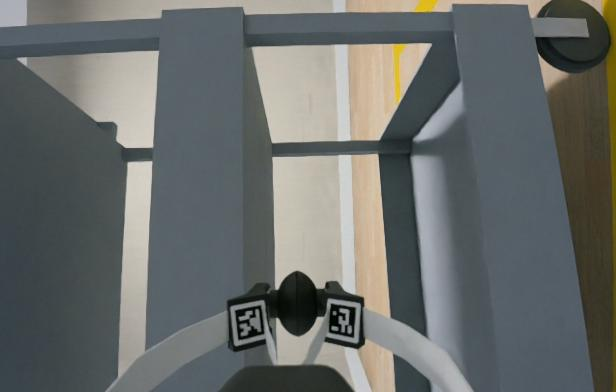

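move:
  r1: {"base":{"strafe_m":0.12},"joints":{"lift_m":0.325}}
  blocking: false
  cameras: []

wait:
  seconds: 3
  cameras: []

move:
  r1: {"base":{"translate_m":0.25},"pace":"slow"}
  blocking: false
  cameras: []

wait:
  seconds: 5
  cameras: ["r1_head_camera","r1_wrist_camera"]

Scene clock: 2382.23 s.
move: r1 moving
r1.base_odometry: x=-2.173 y=+1.287 heading=+1.352
r1.turned_by_wheels: +0.000
r1.turned_by_imu: +0.000
r1.base_tilt: forward=-1.6 right=+1.3
r1.lidar_m: 0.52 0.55 1.03 0.99 1.05 1.49 1.57 1.66 1.84 1.77 2.16 0.61
r1.base_status: strafe_m moving
r1.joint_positions: lift_m=+0.267 arm_m=+0.000 wrist_yaw_rad=-0.002 wrist_pitch_rad=+0.007 wrist_roll_rad=+1.568 gripper_m=-0.029
r1.joint_status: lift_m moving
r1.measured_speeds: translate_m=-0.001 strafe_m=+0.140 rotate_rad=+0.003 lift_m=+0.146 arm_m=+0.000 wrist_yaw_rad=+0.000 wrist_pitch_rad=+0.000 wrist_roll_rad=+0.000
r1.motor_effort: lift_m=+27(28) arm_m=+1(1) wheel_0=-10(10) wheel_1=+8(11) wheel_2=+1(2)
r1.servo_current: wrist_yaw_rad=26(59) wrist_pitch_rad=59(59) wrist_roll_rad=46(65) gripper_m=59(59)
r1.hand_pose: x=+0.4591 y=-0.0879 z=+0.4437 quat_wxyz=(+0.708, +0.706, +0.002, -0.003) (m; r1's base frame)
r1.wrist_depth_mm: 433 445 421 - 1182 - 421 / 517 - - - 1661 - 407 / 539 831 379 - 1921 - - / 539 - 375 - - - - / 530 - 362 - - - - / 530 - 210 199 177 521 - / 521 615 334 183 158 488 -
r2: as last shown
r2.lidar_m: 0.98 3.49 3.61 4.22 4.20 2.21 1.32 1.13 1.15 1.39 1.57 1.45
r2.motor_effort: lift_m=+21(21) arm_m=-6(6) wheel_0=+20(20) wheel_1=+5(5) wheel_2=+18(19)
r2.servo_current: wrist_yaw_rad=98(104) wrist_pitch_rad=39(46) wrist_roll_rad=52(59) gripper_m=117(124)
r2.contact_limits: translate_m 0.9
r2.wrist_depth_mm: - - 259 285 306 338 368 / - - 260 287 309 340 368 / - - 263 290 310 342 370 / - - 263 291 312 343 375 / - - 265 206 314 343 377 / - - 185 200 179 351 377 / - 259 264 - 324 336 384
pictures: none
No camera images: "cameras" was empty.

Scene clock: 2383.30 s.
earlier move: r1 done
r1.base_odometry: x=-2.255 y=+1.306 heading=+1.352
r1.turned_by_wheels: +0.000
r1.turned_by_imu: +0.000
r1.base_tilt: forward=-1.6 right=+1.3
r1.lidar_m: 0.52 1.29 0.95 0.90 0.97 1.36 1.57 1.67 1.93 1.85 2.22 0.59
r1.base_status: done
r1.joint_positions: lift_m=+0.324 arm_m=+0.000 wrist_yaw_rad=-0.002 wrist_pitch_rad=+0.007 wrist_roll_rad=+1.568 gripper_m=-0.029
r1.joint_status: all done
r1.measured_speeds: all 0
r1.motor_effort: lift_m=+25(28) arm_m=+1(1) wheel_0=-1(11) wheel_1=+0(12) wheel_2=+0(2)
r1.servo_current: wrist_yaw_rad=59(65) wrist_pitch_rad=46(59) wrist_roll_rad=39(65) gripper_m=59(65)
r1.hand_pose: x=+0.4591 y=-0.0879 z=+0.5008 quat_wxyz=(+0.708, +0.706, +0.002, -0.003) (m; r1's base frame)
r1.wrist_depth_mm: 442 - - 384 - 683 - / 445 615 - 377 - - - / 442 564 - 366 - - 496 / 439 603 - 355 1983 - 492 / 436 597 - 345 - - 477 / 410 627 208 198 181 - 480 / 424 512 176 324 150 - 477
r2.base_odometry: x=-2.238 y=-1.582 heading=-1.482
r2.turned_by_wheels: +0.000
r2.turned_by_imu: +0.000
r2.base_tilt: forward=-0.7 right=+0.0
r2.lidar_m: 0.99 3.47 3.61 4.20 4.20 2.19 1.32 1.13 1.14 1.36 1.60 1.46
r2.base_status: not commanded
r2.joint_positions: lift_m=+0.780 arm_m=+0.540 wrist_yaw_rad=+0.267 wrist_pitch_rad=+0.004 wrist_roll_rad=+0.002 gripper_m=-0.028
r2.joint_status: not commanded
r2.measured_speeds: all 0
r2.motor_effort: lift_m=+21(21) arm_m=-6(6) wheel_0=+19(20) wheel_1=+4(5) wheel_2=+19(19)
r2.servo_current: wrist_yaw_rad=98(104) wrist_pitch_rad=46(52) wrist_roll_rad=52(59) gripper_m=117(124)
r2.contact_limits: translate_m 0.9
r2.hand_pose: x=+1.0123 y=-0.0082 z=+0.9568 quat_wxyz=(+0.991, +0.001, +0.002, +0.133) (m; r2's base frame)
r2.wrist_depth_mm: - - 259 286 307 338 368 / - - 260 287 307 340 370 / - - 264 291 310 342 368 / - - 263 290 312 340 375 / - - 264 206 312 345 375 / - - 184 200 179 351 377 / - 259 264 - 325 336 382
wait: 1.07 of 3 s (r1 has come to rest)
pictures: none
No camera images: "cameras" was empty.

Scene clock: 2383.80 s.
move: r1 moving
r1.base_odometry: x=-2.252 y=+1.318 heading=+1.352
r1.turned_by_wheels: +0.000
r1.turned_by_imu: +0.000
r1.base_tilt: forward=-1.6 right=+1.3
r1.lidar_m: 0.49 1.28 0.96 0.90 0.96 1.40 1.60 1.71 1.93 1.84 2.23 0.57
r1.base_status: translate_m moving
r1.joint_positions: lift_m=+0.324 arm_m=+0.000 wrist_yaw_rad=-0.002 wrist_pitch_rad=+0.007 wrist_roll_rad=+1.568 gripper_m=-0.029
r1.joint_status: not commanded
r1.measured_speeds: translate_m=+0.049 strafe_m=+0.000 rotate_rad=+0.003 lift_m=+0.000 arm_m=+0.000 wrist_yaw_rad=+0.000 wrist_pitch_rad=+0.000 wrist_roll_rad=+0.000
r1.motor_effort: lift_m=+25(25) arm_m=+1(1) wheel_0=+3(6) wheel_1=+4(5) wheel_2=-6(6)
r1.servo_current: wrist_yaw_rad=59(59) wrist_pitch_rad=46(59) wrist_roll_rad=52(52) gripper_m=65(65)
r1.hand_pose: x=+0.4591 y=-0.0879 z=+0.5008 quat_wxyz=(+0.708, +0.706, +0.002, -0.003) (m; r1's base frame)
r1.wrist_depth_mm: 449 - - 373 - 683 - / 442 609 - 366 - - 512 / 442 569 - 353 1983 - 496 / 439 603 - 342 1921 - 473 / 436 640 - 334 - - 477 / 415 627 208 198 180 - 477 / 424 508 173 315 150 - 477
r2: as last shown
r2.base_tilt: forward=-0.7 right=+0.1
r2.lidar_m: 0.96 3.47 3.62 4.27 4.21 2.22 1.30 1.13 1.13 1.38 1.60 1.42
r2.motor_effort: lift_m=+21(21) arm_m=-6(6) wheel_0=+19(20) wheel_1=+4(5) wheel_2=+18(19)
r2.servo_current: wrist_yaw_rad=104(104) wrist_pitch_rad=39(46) wrist_roll_rad=52(59) gripper_m=117(124)
r2.contact_limits: translate_m 0.9
r2.wrist_depth_mm: - - 259 285 306 338 366 / - - 262 289 309 340 370 / - - 262 289 310 342 370 / - - 263 290 310 340 375 / - - 264 206 314 345 377 / - - 184 200 178 351 379 / - 257 265 - 325 334 384
pictures: none
No camera images: "cameras" was empty.

Scene clock: 2387.10 s.
earlier move: r1 done
r1.base_odometry: x=-2.201 y=+1.549 heading=+1.352
r1.turned_by_wheels: +0.000
r1.turned_by_imu: +0.000
r1.base_tilt: forward=-1.6 right=+1.2
r1.lidar_m: 0.41 0.41 0.95 0.89 0.95 1.34 1.81 1.97 1.95 1.84 2.11 0.47
r1.base_status: done
r1.joint_positions: lift_m=+0.324 arm_m=+0.000 wrist_yaw_rad=-0.002 wrist_pitch_rad=+0.006 wrist_roll_rad=+1.568 gripper_m=-0.029
r1.joint_status: not commanded
r1.measured_speeds: all 0
r1.motor_effort: lift_m=+25(25) arm_m=+4(4) wheel_0=+4(9) wheel_1=+3(7) wheel_2=-1(11)
r1.servo_current: wrist_yaw_rad=46(65) wrist_pitch_rad=52(59) wrist_roll_rad=59(65) gripper_m=52(65)
r1.hand_pose: x=+0.4591 y=-0.0879 z=+0.5009 quat_wxyz=(+0.708, +0.706, +0.002, -0.003) (m; r1's base frame)
r1.wrist_depth_mm: 442 - - 276 1708 627 477 / 442 615 268 264 1708 699 488 / 442 609 - 255 1661 - 488 / 445 640 251 246 1537 - 477 / 436 640 241 238 1576 - 477 / 413 621 208 200 233 668 477 / 424 504 220 183 150 - 480
r2.base_odometry: x=-2.238 y=-1.582 heading=-1.482
r2.turned_by_wheels: +0.000
r2.turned_by_imu: +0.000
r2.base_tilt: forward=-0.7 right=+0.0
r2.lidar_m: 0.97 3.46 3.59 4.21 4.23 2.18 1.31 1.14 1.14 1.38 1.59 1.44
r2.base_status: not commanded
r2.joint_positions: lift_m=+0.780 arm_m=+0.540 wrist_yaw_rad=+0.267 wrist_pitch_rad=+0.004 wrist_roll_rad=+0.002 gripper_m=-0.028
r2.joint_status: not commanded
r2.measured_speeds: all 0
r2.on_its_own: wrist_yaw_rad is at rest, and its servo_current (111 mA) is outside its rest range (0 to 104 mA)
r2.motor_effort: lift_m=+21(21) arm_m=-6(6) wheel_0=+20(20) wheel_1=+5(5) wheel_2=+18(19)
r2.servo_current: wrist_yaw_rad=111(111) wrist_pitch_rad=39(46) wrist_roll_rad=52(59) gripper_m=117(124)
r2.contact_limits: translate_m 0.9
r2.hand_pose: x=+1.0123 y=-0.0082 z=+0.9568 quat_wxyz=(+0.991, +0.001, +0.002, +0.133) (m; r2's base frame)
r2.wrist_depth_mm: - - 259 285 307 338 368 / - - 262 287 310 338 370 / - - 263 289 310 342 373 / - - 263 289 312 342 375 / - - 264 206 314 343 375 / - - 184 200 179 351 379 / - 257 264 - 327 336 384
wait: 3.30 of 5 s (r1 has come to rest)
pictures: r1_head_camera, r1_wrist_camera
Images, in order (width x height): r1_head_camera 420x560, r1_wrist_camera 616x392.

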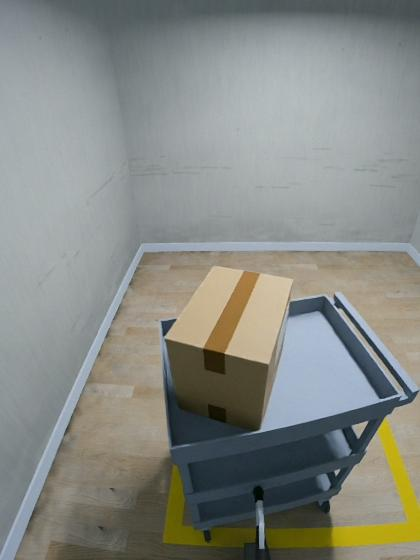

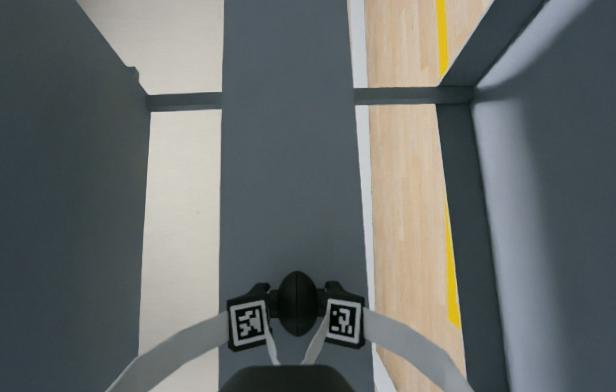

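move:
  r1: {"base":{"translate_m":0.15},"pace":"slow"}
  blocking: false
  cameras: []

wait:
  seconds: 5
  cameras: ["r1_head_camera","r1_head_right_camera"]

Scene clock: 2392.13 s.
move: r1 moving
r1.base_odometry: x=-2.198 y=+1.562 heading=+1.353
r1.turned_by_wheels: +0.000
r1.turned_by_imu: +0.000
r1.base_tilt: forward=-1.6 right=+1.3
r1.lidar_m: 0.42 0.43 0.94 0.90 0.97 1.37 1.84 1.97 1.93 1.86 2.11 0.48
r1.base_status: translate_m moving
r1.joint_positions: lift_m=+0.324 arm_m=+0.000 wrist_yaw_rad=-0.002 wrist_pitch_rad=+0.006 wrist_roll_rad=+1.568 gripper_m=-0.029
r1.joint_status: not commanded
r1.measured_speeds: translate_m=+0.050 strafe_m=+0.000 rotate_rad=+0.001 lift_m=+0.000 arm_m=+0.000 wrist_yaw_rad=+0.000 wrist_pitch_rad=+0.000 wrist_roll_rad=+0.000
r1.motor_effort: lift_m=+25(25) arm_m=+4(4) wheel_0=+6(9) wheel_1=+5(7) wheel_2=-7(8)
r1.servo_current: wrist_yaw_rad=46(59) wrist_pitch_rad=46(59) wrist_roll_rad=46(59) gripper_m=52(52)
r1.hand_pose: x=+0.4591 y=-0.0879 z=+0.5009 quat_wxyz=(+0.708, +0.706, +0.002, -0.003) (m; r1's base frame)
r1.wrist_depth_mm: 445 - - 277 1618 621 477 / 449 654 268 265 1661 683 480 / 442 609 - 255 1618 - 496 / 439 647 251 246 1576 - 469 / 436 640 241 238 1576 - 480 / 413 634 211 199 234 668 480 / 427 508 220 180 151 - 477
r2.base_odometry: x=-2.238 y=-1.582 heading=-1.482
r2.turned_by_wheels: +0.000
r2.turned_by_imu: +0.000
r2.base_tilt: forward=-0.7 right=+0.1
r2.lidar_m: 0.95 3.48 3.62 4.23 4.20 2.22 1.32 1.13 1.14 1.38 1.61 1.43
r2.base_status: not commanded
r2.joint_positions: lift_m=+0.780 arm_m=+0.540 wrist_yaw_rad=+0.267 wrist_pitch_rad=+0.004 wrist_roll_rad=+0.002 gripper_m=-0.028
r2.joint_status: not commanded
r2.measured_speeds: all 0
r2.motor_effort: lift_m=+21(21) arm_m=-6(6) wheel_0=+20(20) wheel_1=+4(5) wheel_2=+19(19)
r2.servo_current: wrist_yaw_rad=104(111) wrist_pitch_rad=46(52) wrist_roll_rad=46(65) gripper_m=124(130)
r2.contact_limits: translate_m 0.9
r2.hand_pose: x=+1.0123 y=-0.0082 z=+0.9568 quat_wxyz=(+0.991, +0.001, +0.002, +0.133) (m; r2's base frame)
r2.wrist_depth_mm: - - 259 285 307 336 368 / - - 262 287 310 338 366 / - - 263 289 309 342 373 / - - 264 289 312 342 373 / - - 265 205 314 343 375 / - - 183 200 178 351 377 / - 258 264 - 325 332 384
pictures: none
No camera images: "cameras" was empty.

Scene clock: 2394.40 s.
earlier move: r1 done
r1.base_odometry: x=-2.168 y=+1.696 heading=+1.352
r1.turned_by_wheels: +0.000
r1.turned_by_imu: +0.000
r1.base_tilt: forward=-1.6 right=+1.3
r1.lidar_m: 0.40 0.40 0.93 0.89 0.97 1.33 1.99 2.13 1.93 1.86 2.05 0.48
r1.base_status: done
r1.joint_positions: lift_m=+0.324 arm_m=+0.000 wrist_yaw_rad=-0.002 wrist_pitch_rad=+0.006 wrist_roll_rad=+1.568 gripper_m=-0.029
r1.joint_status: not commanded
r1.measured_speeds: all 0
r1.motor_effort: lift_m=+25(25) arm_m=+4(4) wheel_0=+3(9) wheel_1=+2(7) wheel_2=-3(9)
r1.servo_current: wrist_yaw_rad=52(72) wrist_pitch_rad=46(59) wrist_roll_rad=59(72) gripper_m=52(59)
r1.hand_pose: x=+0.4591 y=-0.0879 z=+0.5009 quat_wxyz=(+0.708, +0.706, +0.002, -0.003) (m; r1's base frame)
r1.wrist_depth_mm: 424 - - 286 1618 1060 480 / 442 - - 273 1708 683 480 / 445 654 - 260 1661 - 492 / 436 654 - 249 1537 - 469 / 433 634 243 240 1576 - 480 / 410 627 208 199 235 668 473 / 427 508 217 183 150 - 477
r2.base_odometry: x=-2.238 y=-1.582 heading=-1.482
r2.turned_by_wheels: +0.000
r2.turned_by_imu: +0.000
r2.base_tilt: forward=-0.7 right=+0.0
r2.lidar_m: 1.00 3.49 3.59 4.21 4.21 2.24 1.31 1.13 1.15 1.36 1.60 1.46
r2.base_status: not commanded
r2.joint_positions: lift_m=+0.780 arm_m=+0.540 wrist_yaw_rad=+0.267 wrist_pitch_rad=+0.004 wrist_roll_rad=+0.002 gripper_m=-0.028
r2.joint_status: not commanded
r2.measured_speeds: all 0
r2.motor_effort: lift_m=+21(21) arm_m=-6(6) wheel_0=+20(20) wheel_1=+5(5) wheel_2=+19(19)
r2.servo_current: wrist_yaw_rad=91(111) wrist_pitch_rad=46(52) wrist_roll_rad=52(72) gripper_m=117(130)
r2.contact_limits: translate_m 0.9
r2.hand_pose: x=+1.0123 y=-0.0082 z=+0.9568 quat_wxyz=(+0.991, +0.001, +0.002, +0.133) (m; r2's base frame)
r2.wrist_depth_mm: - - 259 286 307 336 368 / - - 260 287 309 338 370 / - - 262 290 310 342 370 / - - 264 290 314 342 375 / - - 264 206 312 343 377 / - - 184 200 178 349 377 / - 258 265 - 324 336 382
wait: 2.27 of 5 s (r1 has come to rest)
pictures: r1_head_camera, r1_head_right_camera
Images, in order (width x height): r1_head_camera 420x560, r1_head_right_camera 420x672.

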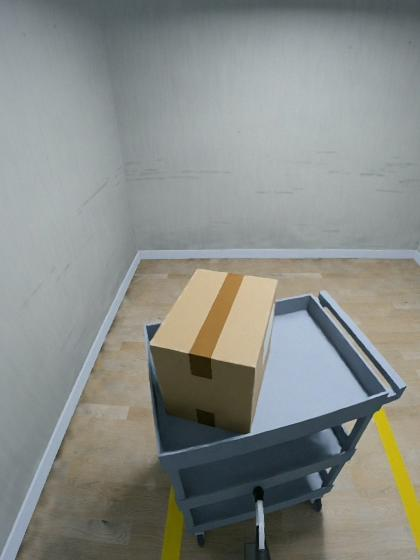

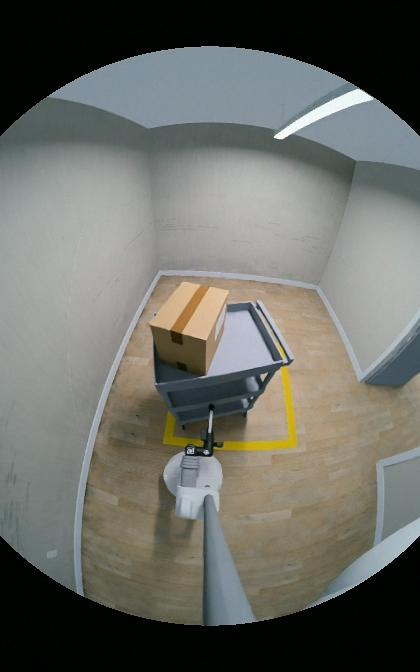

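move:
  r1: {"base":{"translate_m":-0.35}}
  blocking: false
  cameras: []

wait:
  seconds: 4
  cameras: []

move:
  r1: {"base":{"strafe_m":-1.25},"joints":{"lift_m":0.685,"gripper_m":0.1}}
  blocking: false
  cameras: []

wait:
  seconds: 8
  cameras: ["r1_head_camera"]

Scene clock: 2415.43 s.
move: r1 moving
r1.base_odometry: x=-2.175 y=+1.665 heading=+1.352
r1.turned_by_wheels: +0.000
r1.turned_by_imu: -0.001
r1.base_tilt: forward=-1.6 right=+1.3
r1.lidar_m: 0.41 0.43 0.95 0.89 0.95 1.36 1.92 2.07 1.94 1.88 2.06 0.50
r1.base_status: translate_m moving
r1.joint_positions: lift_m=+0.324 arm_m=+0.000 wrist_yaw_rad=-0.002 wrist_pitch_rad=+0.006 wrist_roll_rad=+1.568 gripper_m=-0.029
r1.joint_status: not commanded
r1.measured_speeds: translate_m=-0.122 strafe_m=+0.000 rotate_rad=+0.000 lift_m=+0.000 arm_m=+0.000 wrist_yaw_rad=+0.000 wrist_pitch_rad=+0.000 wrist_roll_rad=+0.000
r1.motor_effort: lift_m=+25(25) arm_m=+4(4) wheel_0=-7(7) wheel_1=-7(7) wheel_2=+9(10)
r1.servo_current: wrist_yaw_rad=65(65) wrist_pitch_rad=46(52) wrist_roll_rad=52(65) gripper_m=59(59)
r1.hand_pose: x=+0.4591 y=-0.0879 z=+0.5009 quat_wxyz=(+0.708, +0.706, +0.002, -0.003) (m; r1's base frame)
r1.wrist_depth_mm: 424 - - 315 1808 1042 484 / 445 - - 303 1863 654 492 / 445 654 293 289 1708 - 484 / 439 647 - 277 1661 - 469 / 433 647 - 265 1576 - 473 / 413 627 208 198 260 - 477 / 421 508 183 183 158 - 480
r2: as last shown
r2.base_tilt: forward=-0.7 right=+0.1
r2.lidar_m: 0.98 3.50 3.63 4.26 4.21 2.20 1.33 1.15 1.15 1.36 1.59 1.43
r2.servo_current: wrist_yaw_rad=98(104) wrist_pitch_rad=39(46) wrist_roll_rad=46(59) gripper_m=117(124)
r2.contact_limits: translate_m 0.9
r2.wrist_depth_mm: - - 260 287 306 338 366 / - - 262 286 309 338 370 / - - 262 289 310 340 370 / - - 264 290 312 343 377 / - - 264 206 312 343 377 / - - 184 200 179 351 382 / - 258 263 - 327 334 384
pictures: none
No camera images: "cameras" was empty.

Scene clock: 2417.60 s.
earlier move: r1 done
r1.base_odometry: x=-2.244 y=+1.354 heading=+1.352
r1.turned_by_wheels: +0.000
r1.turned_by_imu: +0.000
r1.base_tilt: forward=-1.6 right=+1.3
r1.lidar_m: 0.75 1.29 0.95 0.88 0.96 1.35 1.62 1.71 1.92 1.84 2.20 0.86
r1.base_status: done
r1.joint_positions: lift_m=+0.325 arm_m=+0.000 wrist_yaw_rad=-0.002 wrist_pitch_rad=+0.006 wrist_roll_rad=+1.568 gripper_m=-0.029
r1.joint_status: not commanded
r1.measured_speeds: all 0
r1.motor_effort: lift_m=+25(25) arm_m=+4(4) wheel_0=-2(9) wheel_1=+0(7) wheel_2=-1(11)
r1.servo_current: wrist_yaw_rad=72(72) wrist_pitch_rad=46(59) wrist_roll_rad=65(65) gripper_m=52(59)
r1.hand_pose: x=+0.4591 y=-0.0879 z=+0.5009 quat_wxyz=(+0.708, +0.706, +0.002, -0.003) (m; r1's base frame)
r1.wrist_depth_mm: - - - - - 976 691 / - 654 - 668 1921 676 668 / - 627 - 634 - - 707 / - 609 - 603 - - 715 / 597 591 - 580 - - 715 / 591 585 185 198 177 - 691 / 535 530 173 180 157 - 661
r2.base_odometry: x=-2.238 y=-1.582 heading=-1.482
r2.turned_by_wheels: +0.000
r2.turned_by_imu: +0.000
r2.base_tilt: forward=-0.7 right=+0.0
r2.lidar_m: 0.98 3.49 3.62 4.24 4.20 2.19 1.32 1.14 1.15 1.37 1.60 1.41
r2.base_status: not commanded
r2.joint_positions: lift_m=+0.780 arm_m=+0.540 wrist_yaw_rad=+0.267 wrist_pitch_rad=+0.004 wrist_roll_rad=+0.002 gripper_m=-0.028
r2.joint_status: not commanded
r2.measured_speeds: all 0
r2.motor_effort: lift_m=+21(21) arm_m=-6(6) wheel_0=+19(20) wheel_1=+5(5) wheel_2=+19(19)
r2.servo_current: wrist_yaw_rad=91(111) wrist_pitch_rad=46(46) wrist_roll_rad=46(59) gripper_m=117(124)
r2.contact_limits: translate_m 0.9
r2.hand_pose: x=+1.0123 y=-0.0082 z=+0.9568 quat_wxyz=(+0.991, +0.001, +0.002, +0.133) (m; r2's base frame)
r2.wrist_depth_mm: - - 258 287 309 338 370 / - - 260 287 309 340 370 / - - 262 290 310 342 368 / - - 264 290 312 342 377 / - - 264 205 314 345 377 / - - 184 200 178 349 379 / - 259 263 - 325 336 382
wait: 2.17 of 4 s (r1 has come to rest)
pictures: none
No camera images: "cameras" was empty.

Scene clock: 2418.10 s.
move: r1 moving
r1.base_odometry: x=-2.209 y=+1.346 heading=+1.352
r1.turned_by_wheels: +0.000
r1.turned_by_imu: +0.000
r1.base_tilt: forward=-1.6 right=+1.3
r1.lidar_m: 0.73 1.31 0.99 0.95 1.01 1.43 1.62 1.74 1.91 1.82 2.19 0.86
r1.base_status: strafe_m moving
r1.joint_positions: lift_m=+0.362 arm_m=+0.000 wrist_yaw_rad=-0.002 wrist_pitch_rad=+0.006 wrist_roll_rad=+1.568 gripper_m=-0.004
r1.joint_status: lift_m moving; gripper_m moving
r1.measured_speeds: translate_m=+0.000 strafe_m=-0.140 rotate_rad=+0.002 lift_m=+0.146 arm_m=+0.000 wrist_yaw_rad=+0.000 wrist_pitch_rad=+0.000 wrist_roll_rad=+0.000
r1.motor_effort: lift_m=+27(28) arm_m=+4(4) wheel_0=+9(10) wheel_1=-9(10) wheel_2=+0(1)
r1.servo_current: wrist_yaw_rad=59(72) wrist_pitch_rad=52(52) wrist_roll_rad=52(65) gripper_m=72(78)
r1.hand_pose: x=+0.4591 y=-0.0879 z=+0.5388 quat_wxyz=(+0.708, +0.706, +0.002, -0.003) (m; r1's base frame)
r1.wrist_depth_mm: - - - - 1983 1042 741 / - 661 - 676 - 820 715 / - 621 - 640 - - 759 / - 603 - - - - 732 / 741 585 - 591 - - 723 / 609 564 187 203 180 - - / 621 539 171 148 143 - -
r2: as last shown
r2.base_tilt: forward=-0.6 right=+0.1
r2.lidar_m: 0.94 3.47 3.63 4.25 4.20 2.19 1.30 1.14 1.13 1.36 1.61 1.44
r2.motor_effort: lift_m=+21(21) arm_m=-6(6) wheel_0=+19(20) wheel_1=+4(5) wheel_2=+18(19)
r2.servo_current: wrist_yaw_rad=98(104) wrist_pitch_rad=46(46) wrist_roll_rad=39(46) gripper_m=117(124)
r2.contact_limits: translate_m 0.9
r2.wrist_depth_mm: - - 259 286 309 336 368 / - - 262 286 309 338 368 / - - 263 290 309 340 370 / - - 264 290 312 342 375 / - - 264 206 314 342 375 / - - 184 200 178 351 379 / - 259 264 - 325 334 384
pictures: none
No camera images: "cameras" was empty.

Scene clock: 2423.10 s.
earlier move: r1 done
r1.base_odometry: x=-1.024 y=+1.083 heading=+1.352
r1.turned_by_wheels: +0.000
r1.turned_by_imu: -0.009
r1.base_tilt: forward=-1.6 right=+1.3
r1.lidar_m: 2.71 1.17 1.24 2.16 2.28 1.73 1.68 0.89 0.64 0.61 1.54 1.31
r1.base_status: done
r1.joint_positions: lift_m=+0.685 arm_m=+0.000 wrist_yaw_rad=-0.002 wrist_pitch_rad=+0.006 wrist_roll_rad=+1.568 gripper_m=+0.100
r1.joint_status: all done
r1.measured_speeds: all 0
r1.motor_effort: lift_m=+25(29) arm_m=+4(4) wheel_0=+1(10) wheel_1=-1(11) wheel_2=-1(2)
r1.servo_current: wrist_yaw_rad=46(78) wrist_pitch_rad=52(59) wrist_roll_rad=52(72) gripper_m=46(104)
r1.hand_pose: x=+0.4591 y=-0.0879 z=+0.8609 quat_wxyz=(+0.708, +0.706, +0.002, -0.003) (m; r1's base frame)
r1.wrist_depth_mm: - - - - - - 1138 / - - - - - 1576 1182 / - - - - - 1756 1255 / - - - - - 1756 1255 / - - - - - 1808 1281 / - - 213 - 198 1576 1255 / - - - 144 - 1808 1229
r2.base_odometry: x=-2.238 y=-1.582 heading=-1.482
r2.turned_by_wheels: +0.000
r2.turned_by_imu: +0.001
r2.base_tilt: forward=-0.6 right=+0.0
r2.lidar_m: 0.98 3.48 3.62 4.26 4.21 2.19 1.29 1.13 1.13 1.38 1.60 1.44
r2.base_status: not commanded
r2.joint_positions: lift_m=+0.780 arm_m=+0.540 wrist_yaw_rad=+0.267 wrist_pitch_rad=+0.004 wrist_roll_rad=+0.002 gripper_m=-0.028
r2.joint_status: not commanded
r2.measured_speeds: all 0
r2.motor_effort: lift_m=+21(22) arm_m=-6(6) wheel_0=+19(20) wheel_1=+4(5) wheel_2=+18(19)
r2.servo_current: wrist_yaw_rad=104(111) wrist_pitch_rad=39(52) wrist_roll_rad=46(65) gripper_m=117(124)
r2.contact_limits: translate_m 0.9
r2.hand_pose: x=+1.0123 y=-0.0082 z=+0.9568 quat_wxyz=(+0.991, +0.001, +0.002, +0.133) (m; r2's base frame)
r2.wrist_depth_mm: - - 258 286 306 338 368 / - - 262 287 309 338 370 / - - 262 290 310 340 373 / - - 264 289 312 343 377 / - - 265 206 314 345 375 / - - 184 200 178 351 379 / - 257 264 - 325 334 382
wait: 5.00 of 8 s (r1 has come to rest)
pictures: r1_head_camera
Images, in order (width x height): r1_head_camera 420x560.

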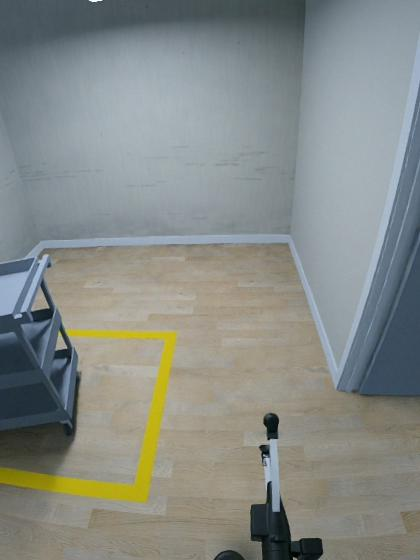

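move:
  blocking: false
  cameras: ["r1_head_camera", "r1_head_right_camera"]

Scene clock: 2446.70 s.
r1.base_odometry: x=-1.024 y=+1.083 heading=+1.352
r1.turned_by_wheels: +0.000
r1.turned_by_imu: +0.000
r1.base_tilt: forward=-1.5 right=+1.2
r1.lidar_m: 2.68 1.18 1.24 2.16 2.26 1.72 1.67 0.87 0.64 0.60 1.51 1.33
r1.base_status: done
r1.joint_positions: lift_m=+0.685 arm_m=+0.000 wrist_yaw_rad=-0.002 wrist_pitch_rad=+0.006 wrist_roll_rad=+1.568 gripper_m=+0.100
r1.joint_status: all done
r1.measured_speeds: all 0
r1.motor_effort: lift_m=+25(29) arm_m=+4(4) wheel_0=+1(10) wheel_1=-2(11) wheel_2=-1(2)
r1.servo_current: wrist_yaw_rad=59(78) wrist_pitch_rad=46(59) wrist_roll_rad=46(72) gripper_m=46(104)
r1.hand_pose: x=+0.4591 y=-0.0879 z=+0.8609 quat_wxyz=(+0.708, +0.706, +0.002, -0.003) (m; r1's base frame)
r1.wrist_depth_mm: - - - - - - 1118 / - - - - - 1618 1229 / - - - - - 1708 1281 / - - - - - 1708 1229 / - - - - - 1756 1229 / - - 214 - 198 1576 1229 / - - - 144 - 1756 1255
r2.base_odometry: x=-2.238 y=-1.582 heading=-1.482
r2.turned_by_wheels: +0.000
r2.turned_by_imu: +0.000
r2.base_tilt: forward=-0.7 right=+0.0
r2.lidar_m: 0.97 3.47 3.60 4.24 4.22 2.19 1.31 1.14 1.14 1.36 1.60 1.42
r2.base_status: not commanded
r2.joint_positions: lift_m=+0.780 arm_m=+0.540 wrist_yaw_rad=+0.267 wrist_pitch_rad=+0.004 wrist_roll_rad=+0.002 gripper_m=-0.028
r2.joint_status: not commanded
r2.measured_speeds: all 0
r2.motor_effort: lift_m=+21(22) arm_m=-6(6) wheel_0=+20(20) wheel_1=+4(5) wheel_2=+18(19)
r2.servo_current: wrist_yaw_rad=98(111) wrist_pitch_rad=46(52) wrist_roll_rad=52(65) gripper_m=117(124)
r2.contact_limits: translate_m 0.9
r2.hand_pose: x=+1.0123 y=-0.0082 z=+0.9568 quat_wxyz=(+0.991, +0.001, +0.002, +0.133) (m; r2's base frame)
r2.wrist_depth_mm: - - 260 286 307 336 368 / - - 262 287 309 338 368 / - - 262 290 309 342 373 / - - 263 290 310 342 375 / - - 265 206 314 345 375 / - - 185 200 179 351 379 / - 257 264 - 324 336 384
pictures: r1_head_camera, r1_head_right_camera
Images, in order (width x height): r1_head_camera 420x560, r1_head_right_camera 420x672.

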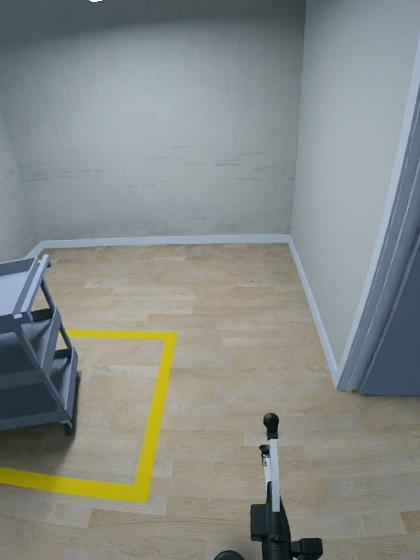

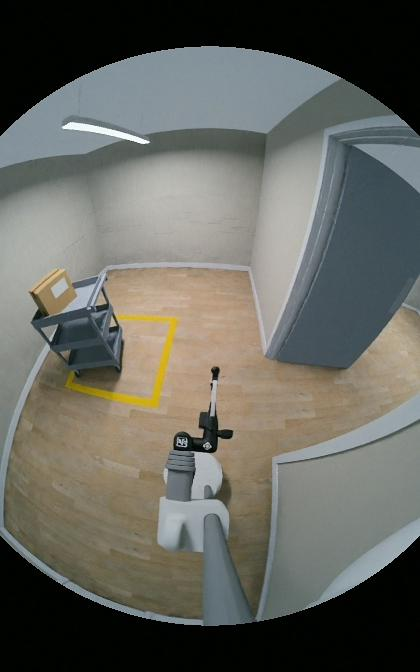

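zoom_image:
  camera: "r1_head_camera"
  region: [0, 220, 200, 520]

Scaled by 1.680 from the camera's 420x560 image, which has a finer 600x800 frame.

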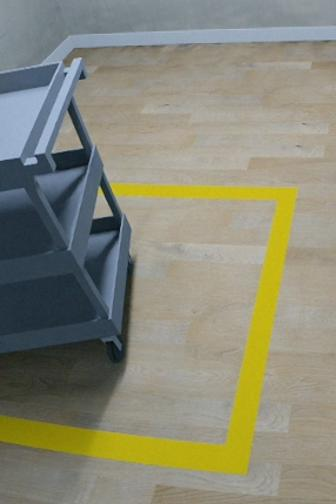

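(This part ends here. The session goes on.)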